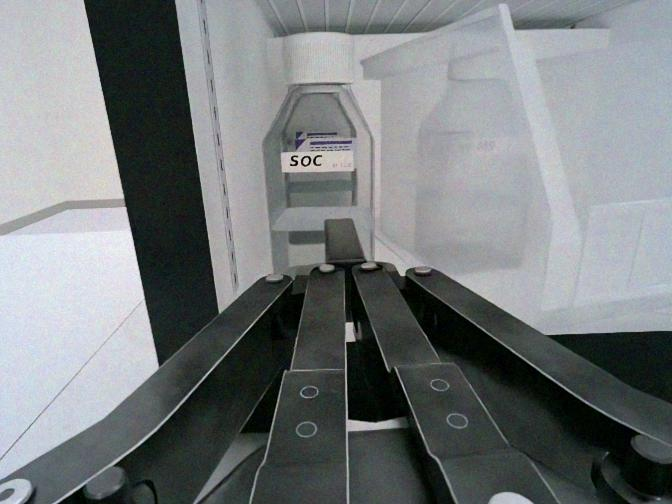

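Scene clock: 1124.33 s.
left_arm: end_effector_position=(+0.3994, +0.3215, +0.1472) position_measured=232 object_status=3 end_effector_quat_wxyz=(+0.003, +0.709, -0.003, +0.705) | right_arm: end_effector_position=(-0.1561, -0.0838, +0.3249) position_measured=208 object_status=2 end_effector_quat_wxyz=(-0.442, +0.555, +0.442, +0.548)
Joint positions: left_arm=[0.828 -1.805 -1.181 2.317 -1.163 -0.225 -6.257] | right_arm=[-0.72 1.745 -1.127 2.566 -4.572 -1.964 3.151]
Joint torques (N m): left_arm=[13.75 -38.18 -29.2 -1.49 2.54 2.29] | right_arm=[-18.76 -62.29 -14.56 -6.41 -1.04 1.27]
Wrist force (N): left_arm=[6.0 -2.3 1.7] | right_arm=[-11.2 -11.9 -6.1]
Wrist torque (N m): left_arm=[-0.22 -0.22 -0.07] | right_arm=[-0.67 0.65 -0.33]
Wrist force, peak (N): left_arm=[5.7 -3.3 3.4] | right_arm=[-11.6 -12.3 -6.1]
Hand target: left_arm +0.3994, +0.3215, +0.1472; +0.003, +0.709, -0.003, +0.705 | right_arm -0.1561, -0.0838, +0.3249; -0.442, +0.555, +0.442, +0.548
Off the commanded pose: left_arm 0.000 m, 0 deg | right_arm 0.000 m, 0 deg.
left_rail: position_m=0.828 position_m_goal=0.829 speed_m_s=0.40 position_status=done
right_rail: position_m=-0.720 speed_m_s=0.60 position_status=done
move: done
camera_calibration:
cam_left_wrist: T_world_to_cam=[[-0.0597927, -0.99808, -0.0161577, 0.351107], [-0.320615, 0.0345313, -0.94658, 0.260689], [0.945321, -0.0514182, -0.322064, -0.130045], [0, 0, 0, 1]] pos_world=[0.227508, 0.334744, 0.210553]
Images, in order (width x height): cam_left_wrist 672x504.

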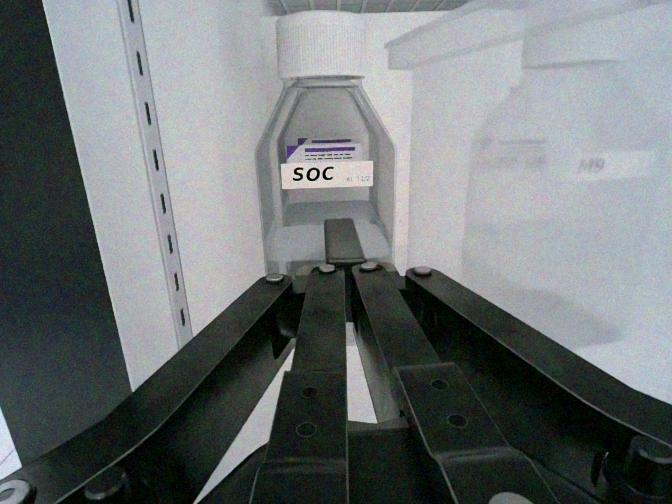

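Call:
{"api": "move", "payload": {"target": [[0,0,0.0125,0,0,0,-0.99,-0.1,-0.5,0,0,0,0,0,0,-1,-0.1,-1]], "speed": 0.05, "stop_force": 12}}

Call:
{"api": "move", "payload": {"target": [[0,0,-0.15,0,0,0,-0.99,-0.1,0,0,0,0,0,0,0,-1,-0.1,-1],[0.19,0.0,-0.36,0,0,0,-0.1,-0.1,0,0,0,0,0,0,0,-1,-0.1,-1]], "speed": [0.15,0.25]}}

Call:
{"api": "execute_actions", "payload": {"actions": [{"left_rail":{"position_m":1.45,"speed_m_s":0.5,"acceleration_factor":0.5},"rows":[[0,0,0,0,0,0,-0.1,-0.1,0,0,0,0,0,0,0,-1,-0.1,-1]],"steps":120,"until":{"left_rail":{"position_status":["!=","moving"]}}}]}}

Call:
{"api": "move", "payload": {"target": [[-0.152,-0.065,0.317,-0.0794,0,0,-0.1,-0.1,0,0,0,0,0,0,0,-1,-0.1,-1]], "speed": 0.25, "cameras": ["cam_left_wrist"]}}

Scene clock: 1136.67 s.
left_arm: end_effector_position=(+0.4069, +0.3215, +0.1472) position_measured=232 object_status=3 end_effector_quat_wxyz=(+0.003, +0.709, -0.003, +0.705) | right_arm: end_effector_position=(-0.1561, -0.0838, +0.3249) position_measured=208 object_status=2 end_effector_quat_wxyz=(-0.442, +0.555, +0.442, +0.548)
Joint positions: left_arm=[0.829 -1.79 -1.18 2.316 -1.164 -0.21 -6.255] | right_arm=[-0.72 1.745 -1.127 2.566 -4.572 -1.964 3.151]
Joint torques (N m): left_arm=[14.62 -38.28 -30.05 -1.31 2.81 2.39] | right_arm=[-19.1 -61.64 -14.22 -8.38 -1.14 1.48]
Wrist force (N): left_arm=[5.5 -2.8 2.1] | right_arm=[-10.8 -12.1 -5.8]
Wrist torque (N m): left_arm=[-0.35 -0.22 -0.11] | right_arm=[-0.70 0.56 -0.34]
Wrist force, peak (N): left_arm=[6.4 -2.5 2.0] | right_arm=[-11.3 -12.6 -6.0]
Hand target: left_arm +0.4069, +0.3215, +0.1472; +0.003, +0.709, -0.003, +0.705 | right_arm -0.1561, -0.0838, +0.3249; -0.442, +0.555, +0.442, +0.548
Off the commanded pose: left_arm 0.000 m, 0 deg | right_arm 0.000 m, 0 deg.
left_rail: position_m=0.829 speed_m_s=0.40 position_status=done
right_rail: position_m=-0.720 speed_m_s=0.60 position_status=done
move: done

Scene clock: 1139.90 s.
left_arm: end_effector_position=(+0.1915, +0.3233, +0.2625) position_measured=141 object_status=0 end_effector_quat_wxyz=(+0.003, +0.709, -0.003, +0.705) | right_arm: end_effector_position=(-0.1561, -0.0838, +0.3249) position_measured=208 object_status=2 end_effector_quat_wxyz=(-0.442, +0.555, +0.442, +0.548)
Joint positions: left_arm=[0.829 -2.198 -1.367 2.236 -0.879 -0.618 -6.274] | right_arm=[-0.72 1.745 -1.127 2.566 -4.572 -1.964 3.151]
Joint torques (N m): left_arm=[-15.4 -63.26 -40.35 6.1 -2.61 -1.95] | right_arm=[-19.22 -61.26 -14.12 -8.31 -1.31 1.39]
Wrist force (N): left_arm=[5.7 -2.4 3.3] | right_arm=[-10.7 -12.2 -6.0]
Wrist torque (N m): left_arm=[-0.21 -0.30 -0.01] | right_arm=[-0.69 0.55 -0.33]
Wrist force, peak (N): left_arm=[5.4 -3.3 4.6] | right_arm=[-11.2 -12.3 -6.2]
Hand target: left_arm +0.1915, +0.3233, +0.2625; +0.003, +0.709, -0.003, +0.705 | right_arm -0.1561, -0.0838, +0.3249; -0.442, +0.555, +0.442, +0.548
Off the commanded pose: left_arm 0.000 m, 0 deg | right_arm 0.000 m, 0 deg.
left_rail: position_m=0.829 speed_m_s=0.40 position_status=done
right_rail: position_m=-0.720 speed_m_s=0.60 position_status=done
move: done

Scene clock: 1141.97 s.
left_arm: end_effector_position=(+0.1916, +0.9448, +0.2625) position_measured=141 object_status=3 end_effector_quat_wxyz=(+0.003, +0.709, -0.004, +0.705) | right_arm: end_effector_position=(-0.1561, -0.0838, +0.3249) position_measured=208 object_status=2 end_effector_quat_wxyz=(-0.442, +0.555, +0.442, +0.548)
Joint positions: left_arm=[1.45 -2.198 -1.367 2.236 -0.879 -0.618 -6.274] | right_arm=[-0.72 1.745 -1.127 2.566 -4.572 -1.964 3.151]
Joint torques (N m): left_arm=[-1.92 -55.79 -34.91 4.45 0.39 -1.84] | right_arm=[-18.51 -62.45 -13.91 -8.22 -1.26 1.52]
Wrist force (N): left_arm=[5.7 -2.4 3.2] | right_arm=[-11.1 -12.5 -6.3]
Wrist torque (N m): left_arm=[-0.21 -0.29 0.00] | right_arm=[-0.76 0.64 -0.33]
Wrist force, peak (N): left_arm=[6.1 -4.2 3.2] | right_arm=[-11.2 -12.7 -6.1]
Hand target: left_arm +0.1915, +0.9447, +0.2625; +0.003, +0.709, -0.003, +0.705 | right_arm -0.1561, -0.0838, +0.3249; -0.442, +0.555, +0.442, +0.548
Off the commanded pose: left_arm 0.000 m, 0 deg | right_arm 0.000 m, 0 deg.
left_rail: position_m=1.450 speed_m_s=0.50 position_status=done
right_rail: position_m=-0.720 speed_m_s=0.60 position_status=done

Scene clock: 1143.97 s.
left_arm: end_effector_position=(+0.3815, +0.9822, +0.1702) position_measured=141 object_status=3 end_effector_quat_wxyz=(+0.091, +0.703, -0.091, +0.700) | right_arm: end_effector_position=(-0.1561, -0.0838, +0.3249) position_measured=208 object_status=2 end_effector_quat_wxyz=(-0.442, +0.555, +0.442, +0.548)
Joint positions: left_arm=[1.45 -1.905 -1.372 2.558 -1.247 -0.076 -6.223] | right_arm=[-0.72 1.745 -1.127 2.566 -4.572 -1.964 3.151]
Joint torques (N m): left_arm=[13.83 -51.45 -8.63 -2.97 3.03 2.35] | right_arm=[-18.98 -61.58 -14.07 -8.34 -1.35 1.62]
Wrist force (N): left_arm=[5.9 -2.4 3.1] | right_arm=[-11.0 -12.3 -6.3]
Wrist torque (N m): left_arm=[-0.23 -0.36 -0.17] | right_arm=[-0.71 0.62 -0.33]
Wrist force, peak (N): left_arm=[7.1 -3.5 3.3] | right_arm=[-11.3 -12.5 -6.1]
Hand target: left_arm +0.3815, +0.9822, +0.1702; +0.091, +0.703, -0.091, +0.699 | right_arm -0.1561, -0.0838, +0.3249; -0.442, +0.555, +0.442, +0.548
Off the commanded pose: left_arm 0.000 m, 0 deg | right_arm 0.000 m, 0 deg.
left_rail: position_m=1.450 speed_m_s=0.50 position_status=done
right_rail: position_m=-0.720 speed_m_s=0.60 position_status=done
move: done
camera_calibration:
cam_left_wrist: T_world_to_cam=[[-0.304297, -0.952464, -0.0146637, 1.058], [-0.30133, 0.11085, -0.947055, 0.171643], [0.903661, -0.283767, -0.320737, 0.172035], [0, 0, 0, 1]] pos_world=[0.218206, 1.0375, 0.233248]
Images, in order (width x height): cam_left_wrist 672x504.

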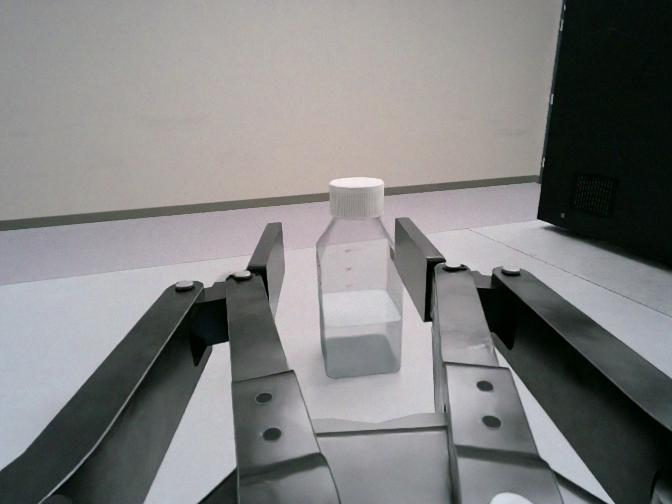

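Call:
{"api": "move", "payload": {"target": [[0,0.046,0.04,0,0,0,-0.1,-0.1,0,0,0,0,0,0,0,-1,-0.1,-1],[0.002,0.046,0.285,0,0,0,-0.1,-0.1,0,0,0,0,0,0,0,-1,-0.1,-1]], "speed": 0.12, "blend": 0.01, "cameras": ["cam_left_wrist"]}}

Scene clock: 1151.90 s.
left_arm: end_effector_position=(+0.5397, +0.9118, +0.1704) position_measured=141 object_status=3 end_effector_quat_wxyz=(+0.091, +0.701, -0.092, +0.701) | right_arm: end_effector_position=(-0.1561, -0.0838, +0.3249) position_measured=208 object_status=2 end_effector_quat_wxyz=(-0.442, +0.555, +0.442, +0.548)
Joint positions: left_arm=[1.45 -1.492 -1.231 2.325 -1.095 0.337 -6.282] | right_arm=[-0.72 1.745 -1.127 2.566 -4.572 -1.964 3.151]
Joint torques (N m): left_arm=[13.38 -35.32 -33.17 2.01 2.87 -2.18] | right_arm=[-18.83 -61.97 -13.8 -8.22 -1.54 1.57]
Wrist force (N): left_arm=[5.8 -2.9 3.0] | right_arm=[-10.8 -12.1 -5.9]
Wrist torque (N m): left_arm=[-0.20 -0.31 0.02] | right_arm=[-0.68 0.57 -0.33]
Wrist force, peak (N): left_arm=[5.9 -2.9 4.3] | right_arm=[-11.1 -12.5 -6.2]
Hand target: left_arm +0.5398, +0.9118, +0.1704; +0.091, +0.703, -0.091, +0.699 | right_arm -0.1561, -0.0838, +0.3249; -0.442, +0.555, +0.442, +0.548
Off the commanded pose: left_arm 0.000 m, 0 deg | right_arm 0.000 m, 0 deg.
left_rail: position_m=1.450 speed_m_s=0.50 position_status=done
right_rail: position_m=-0.720 speed_m_s=0.60 position_status=done
joint sent to its limit (left arm) — joint 7 (wrist 3), lower limit.
move: done
camera_calibration:
cam_left_wrist: T_world_to_cam=[[-0.304247, -0.952441, -0.0170427, 1.03947], [-0.2967, 0.111748, -0.94841, 0.224145], [0.905209, -0.283495, -0.316589, 0.00745208], [0, 0, 0, 1]] pos_world=[0.376016, 0.967103, 0.232656]
Images, in order (width x height): cam_left_wrist 672x504.

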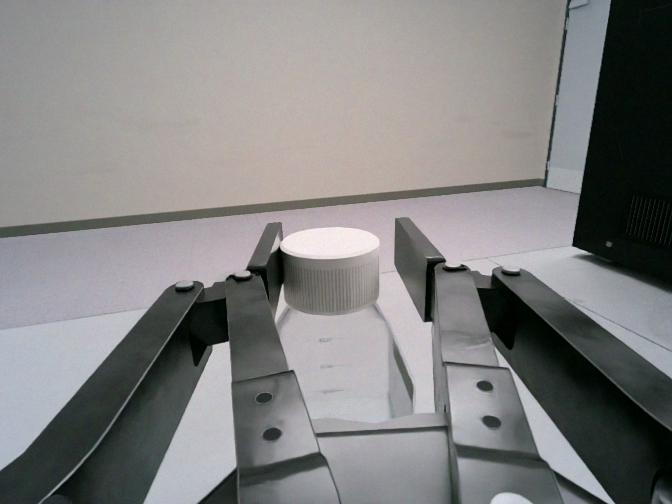

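Call:
{"api": "move", "payload": {"target": [[0,-0.008,0.005,0,0,0,-0.1,-0.1,0,0,0,0,0,0,0,-1,-0.1,-1],[0,-0.008,0.005,0,0,0,-1,-0.1,-1,0,0,0,0,0,0,-1,-0.1,-1]], "speed": 0.06}}

Call:
{"api": "move", "payload": {"target": [[0.165,0,0,0,0,0,-1,-0.1,-1,0,0,0,0,0,0,-1,-0.1,-1]], "speed": 0.12, "cameras": ["cam_left_wrist"]}}

Scene clock: 1155.47 s.
left_arm: end_effector_position=(+0.5440, +0.9157, +0.1703) position_measured=159 object_status=0 end_effector_quat_wxyz=(+0.090, +0.701, -0.092, +0.701) | right_arm: end_effector_position=(-0.1561, -0.0838, +0.3249) position_measured=208 object_status=2 end_effector_quat_wxyz=(-0.442, +0.555, +0.442, +0.548)
Joint positions: left_arm=[1.45 -1.482 -1.232 2.329 -1.096 0.347 -6.282] | right_arm=[-0.72 1.745 -1.127 2.566 -4.572 -1.964 3.151]
Joint torques (N m): left_arm=[12.68 -68.6 -15.75 -1.42 2.4 -2.15] | right_arm=[-18.75 -61.55 -13.89 -8.06 -1.51 1.69]
Wrist force (N): left_arm=[4.7 -2.4 2.9] | right_arm=[-11.2 -12.3 -5.9]
Wrist torque (N m): left_arm=[-0.29 -0.37 -0.09] | right_arm=[-0.70 0.67 -0.33]
Wrist force, peak (N): left_arm=[6.2 -2.9 3.3] | right_arm=[-11.1 -12.6 -6.5]
Hand target: left_arm +0.5440, +0.9157, +0.1704; +0.091, +0.703, -0.091, +0.699 | right_arm -0.1561, -0.0838, +0.3249; -0.442, +0.555, +0.442, +0.548
Off the commanded pose: left_arm 0.000 m, 0 deg | right_arm 0.000 m, 0 deg.
left_rail: position_m=1.450 speed_m_s=0.50 position_status=done
right_rail: position_m=-0.720 speed_m_s=0.60 position_status=done
joint sent to its limit (left arm) — joint 7 (wrist 3), lower limit.
move: done

Scene clock: 1156.90 s.
left_arm: end_effector_position=(+0.5446, +0.9156, +0.2692) position_measured=159 object_status=2 end_effector_quat_wxyz=(+0.090, +0.701, -0.092, +0.701) | right_arm: end_effector_position=(-0.1561, -0.0838, +0.3249) position_measured=208 object_status=2 end_effector_quat_wxyz=(-0.442, +0.555, +0.442, +0.548)
Joint positions: left_arm=[1.45 -1.481 -1.413 2.283 -0.869 0.348 -6.282] | right_arm=[-0.72 1.745 -1.127 2.566 -4.572 -1.964 3.151]
Joint torques (N m): left_arm=[-14.47 -67.83 -45.48 1.97 -2.25 -2.03] | right_arm=[-18.79 -61.67 -13.4 -7.92 -1.62 1.63]
Wrist force (N): left_arm=[2.0 -2.5 3.2] | right_arm=[-10.9 -12.4 -6.0]
Wrist torque (N m): left_arm=[-0.26 -0.25 0.02] | right_arm=[-0.74 0.61 -0.33]
Wrist force, peak (N): left_arm=[4.3 -2.4 3.1] | right_arm=[-10.9 -12.7 -6.4]
Hand target: left_arm +0.5445, +0.9156, +0.2693; +0.091, +0.703, -0.091, +0.699 | right_arm -0.1561, -0.0838, +0.3249; -0.442, +0.555, +0.442, +0.548
Off the commanded pose: left_arm 0.000 m, 0 deg | right_arm 0.000 m, 0 deg.
left_rail: position_m=1.450 speed_m_s=0.50 position_status=done
right_rail: position_m=-0.720 speed_m_s=0.60 position_status=done
joint sent to its limit (left arm) — joint 7 (wrist 3), lower limit.
move: done
camera_calibration:
cam_left_wrist: T_world_to_cam=[[-0.304247, -0.952441, -0.0170427, 1.04627], [-0.2967, 0.111748, -0.94841, 0.318972], [0.905209, -0.283495, -0.316589, 0.0354044], [0, 0, 0, 1]] pos_world=[0.380916, 0.970903, 0.331556]
Images, in order (width x height): cam_left_wrist 672x504.

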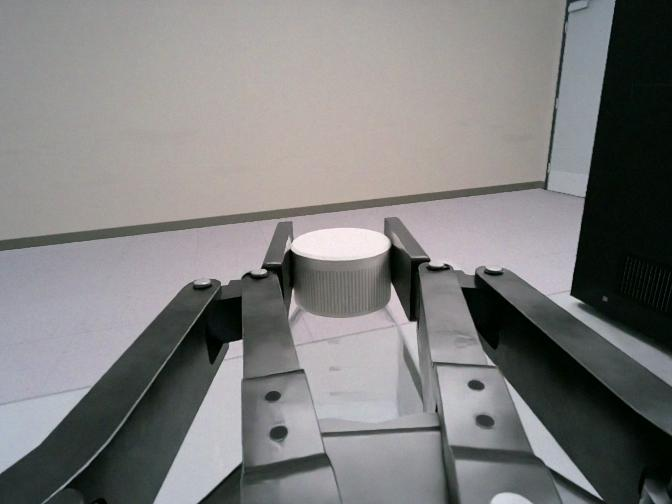

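Call:
{"api": "move", "payload": {"target": [[0.008,0.103,-0.581,0.077,0,0,-1,-0.1,-1,0,0,0,0,0,0,-1,-0.1,-1]], "speed": 0.22}}

Call:
{"api": "execute_actions", "payload": {"actions": [{"left_rail":{"position_m":0.8285,"speed_m_s":0.4,"acceleration_factor":0.4},"rows":[[0,0,0,0,0,0,-1,-0.1,-1,0,0,0,0,0,0,-1,-0.1,-1]],"steps":150,"until":{"left_rail":{"position_status":["!=","moving"]}}}], "cameras": ["cam_left_wrist"]}}

Scene clock: 1162.53 s.
left_arm: end_effector_position=(+0.1919, +0.9449, +0.2762) position_measured=159 object_status=2 end_effector_quat_wxyz=(+0.005, +0.709, -0.006, +0.705) | right_arm: end_effector_position=(-0.1561, -0.0838, +0.3249) position_measured=208 object_status=2 end_effector_quat_wxyz=(-0.442, +0.555, +0.442, +0.548)
Joint positions: left_arm=[1.45 -2.201 -1.393 2.233 -0.85 -0.613 -6.274] | right_arm=[-0.72 1.745 -1.127 2.566 -4.572 -1.964 3.151]
Joint torques (N m): left_arm=[-14.32 -30.67 -42.19 7.1 -2.75 -1.24] | right_arm=[-18.86 -61.95 -13.48 -7.86 -1.69 1.7]
Wrist force (N): left_arm=[2.0 -2.7 3.2] | right_arm=[-10.7 -12.4 -6.1]
Wrist torque (N m): left_arm=[-0.29 -0.31 -0.02] | right_arm=[-0.72 0.55 -0.34]
Wrist force, peak (N): left_arm=[2.5 -3.8 5.5] | right_arm=[-11.0 -12.6 -6.6]
Hand target: left_arm +0.1917, +0.9449, +0.2763; +0.005, +0.709, -0.006, +0.705 | right_arm -0.1561, -0.0838, +0.3249; -0.442, +0.555, +0.442, +0.548
Off the commanded pose: left_arm 0.000 m, 0 deg | right_arm 0.000 m, 0 deg.
left_rail: position_m=1.450 speed_m_s=0.50 position_status=done
right_rail: position_m=-0.720 speed_m_s=0.60 position_status=done
move: done

Scene clock: 1164.90 s.
left_arm: end_effector_position=(+0.1917, +0.3234, +0.2763) position_measured=159 object_status=2 end_effector_quat_wxyz=(+0.005, +0.709, -0.006, +0.705) | right_arm: end_effector_position=(-0.1561, -0.0838, +0.3249) position_measured=208 object_status=2 end_effector_quat_wxyz=(-0.442, +0.555, +0.442, +0.548)
Joint positions: left_arm=[0.829 -2.201 -1.393 2.233 -0.85 -0.614 -6.274] | right_arm=[-0.72 1.745 -1.127 2.566 -4.572 -1.964 3.151]
Joint torques (N m): left_arm=[-5.08 -44.41 -22.39 1.06 -2.38 -1.3] | right_arm=[-17.9 -61.47 -13.22 -7.84 -1.64 1.69]
Wrist force (N): left_arm=[2.3 -2.2 3.1] | right_arm=[-11.0 -12.6 -6.4]
Wrist torque (N m): left_arm=[-0.17 -0.36 -0.01] | right_arm=[-0.78 0.63 -0.34]
Wrist force, peak (N): left_arm=[2.2 -4.5 3.6] | right_arm=[-11.1 -12.6 -6.6]
Hand target: left_arm +0.1917, +0.3234, +0.2763; +0.005, +0.709, -0.006, +0.705 | right_arm -0.1561, -0.0838, +0.3249; -0.442, +0.555, +0.442, +0.548
Off the commanded pose: left_arm 0.000 m, 0 deg | right_arm 0.000 m, 0 deg.
left_rail: position_m=0.829 speed_m_s=0.40 position_status=done
right_rail: position_m=-0.720 speed_m_s=0.60 position_status=done
camera_calibration:
cam_left_wrist: T_world_to_cam=[[-0.0673813, -0.997598, -0.0160778, 0.343834], [-0.320374, 0.0368946, -0.946572, 0.315334], [0.944892, -0.0586304, -0.32209, 0.110337], [0, 0, 0, 1]] pos_world=[0.0199358, 0.337843, 0.339553]
Images, in order (width x height): cam_left_wrist 672x504.

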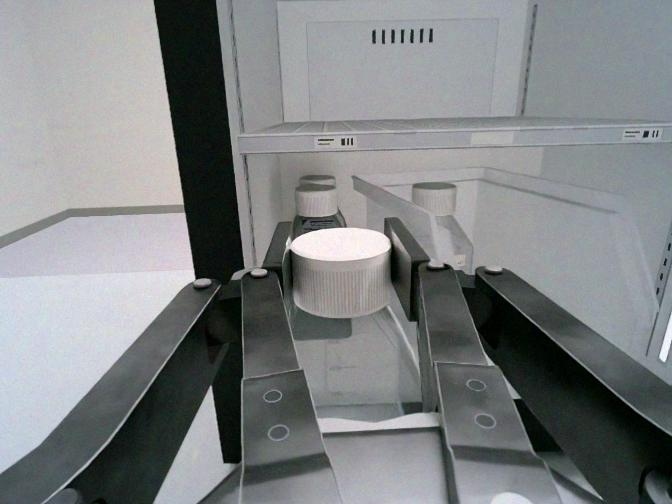

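Call:
{"api": "move", "payload": {"target": [[0.003,-0.004,0.299,0,0,0,-1,-0.1,-1,0,0,0,0,0,0,-1,-0.1,-1]], "speed": 0.12, "stop_force": 10}}

Call:
{"api": "move", "payload": {"target": [[-0.07,0,0,0,0,0,-1,-0.1,-1,0,0,0,0,0,0,-1,-0.1,-1]], "speed": 0.03, "stop_force": 4, "cameras": ["cam_left_wrist"]}}

Scene clock: 1170.03 s.
left_arm: end_effector_position=(+0.3712, +0.3228, +0.2770) position_measured=159 object_status=2 end_effector_quat_wxyz=(+0.005, +0.709, -0.006, +0.705) | right_arm: end_effector_position=(-0.1561, -0.0838, +0.3249) position_measured=208 object_status=2 end_effector_quat_wxyz=(-0.442, +0.555, +0.442, +0.548)
Joint positions: left_arm=[0.828 -1.865 -1.426 2.272 -0.868 -0.277 -6.262] | right_arm=[-0.72 1.745 -1.127 2.566 -4.572 -1.964 3.151]
Joint torques (N m): left_arm=[12.28 -29.46 -42.12 -1.25 3.16 2.28] | right_arm=[-18.29 -61.54 -13.47 -7.64 -1.78 1.67]
Wrist force (N): left_arm=[2.1 -2.4 2.7] | right_arm=[-10.9 -12.4 -5.8]
Wrist torque (N m): left_arm=[-0.28 -0.36 -0.12] | right_arm=[-0.72 0.60 -0.34]
Wrist force, peak (N): left_arm=[2.3 -3.0 4.3] | right_arm=[-11.3 -12.5 -6.0]
Hand target: left_arm +0.3712, +0.3228, +0.2770; +0.005, +0.709, -0.006, +0.705 | right_arm -0.1561, -0.0838, +0.3249; -0.442, +0.555, +0.442, +0.548
Off the commanded pose: left_arm 0.000 m, 0 deg | right_arm 0.000 m, 0 deg.
left_rail: position_m=0.828 position_m_goal=0.829 speed_m_s=0.40 position_status=done
right_rail: position_m=-0.720 speed_m_s=0.60 position_status=done
move: done

Scene clock: 1172.13 s.
left_arm: end_effector_position=(+0.3710, +0.3229, +0.2509) position_measured=159 object_status=2 end_effector_quat_wxyz=(+0.005, +0.709, -0.006, +0.705) | right_arm: end_effector_position=(-0.1561, -0.0838, +0.3249) position_measured=208 object_status=2 end_effector_quat_wxyz=(-0.442, +0.555, +0.442, +0.548)
Joint positions: left_arm=[0.829 -1.865 -1.383 2.289 -0.927 -0.278 -6.262] | right_arm=[-0.72 1.745 -1.127 2.566 -4.572 -1.964 3.151]
Joint torques (N m): left_arm=[2.72 -62.63 -39.72 2.43 -0.7 0.63] | right_arm=[-18.2 -61.86 -13.72 -7.74 -2.08 1.69]
Wrist force (N): left_arm=[2.3 -2.5 3.5] | right_arm=[-11.4 -12.6 -6.1]
Wrist torque (N m): left_arm=[-0.28 -0.41 -0.12] | right_arm=[-0.68 0.66 -0.33]
Wrist force, peak (N): left_arm=[19.5 -1.9 2.0] | right_arm=[-11.6 -13.1 -6.3]
Hand target: left_arm +0.3710, +0.3229, +0.2509; +0.005, +0.709, -0.006, +0.705 (not the last commanded pose) | right_arm -0.1561, -0.0838, +0.3249; -0.442, +0.555, +0.442, +0.548
Off the commanded pose: left_arm 0.016 m, 0 deg | right_arm 0.000 m, 0 deg.
left_rail: position_m=0.829 speed_m_s=0.40 position_status=done
right_rail: position_m=-0.720 speed_m_s=0.60 position_status=done
move: contact (left_arm)
camera_calibration:
cam_left_wrist: T_world_to_cam=[[-0.0673761, -0.997598, -0.0160918, 0.355111], [-0.320164, 0.0368932, -0.946644, 0.34873], [0.944963, -0.0586291, -0.32188, -0.0673672], [0, 0, 0, 1]] pos_world=[0.199236, 0.337443, 0.314153]
Images, in order (width x height): cam_left_wrist 672x504.

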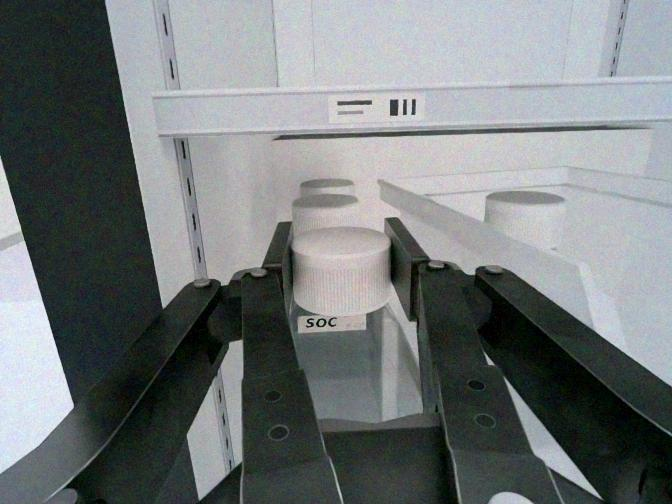

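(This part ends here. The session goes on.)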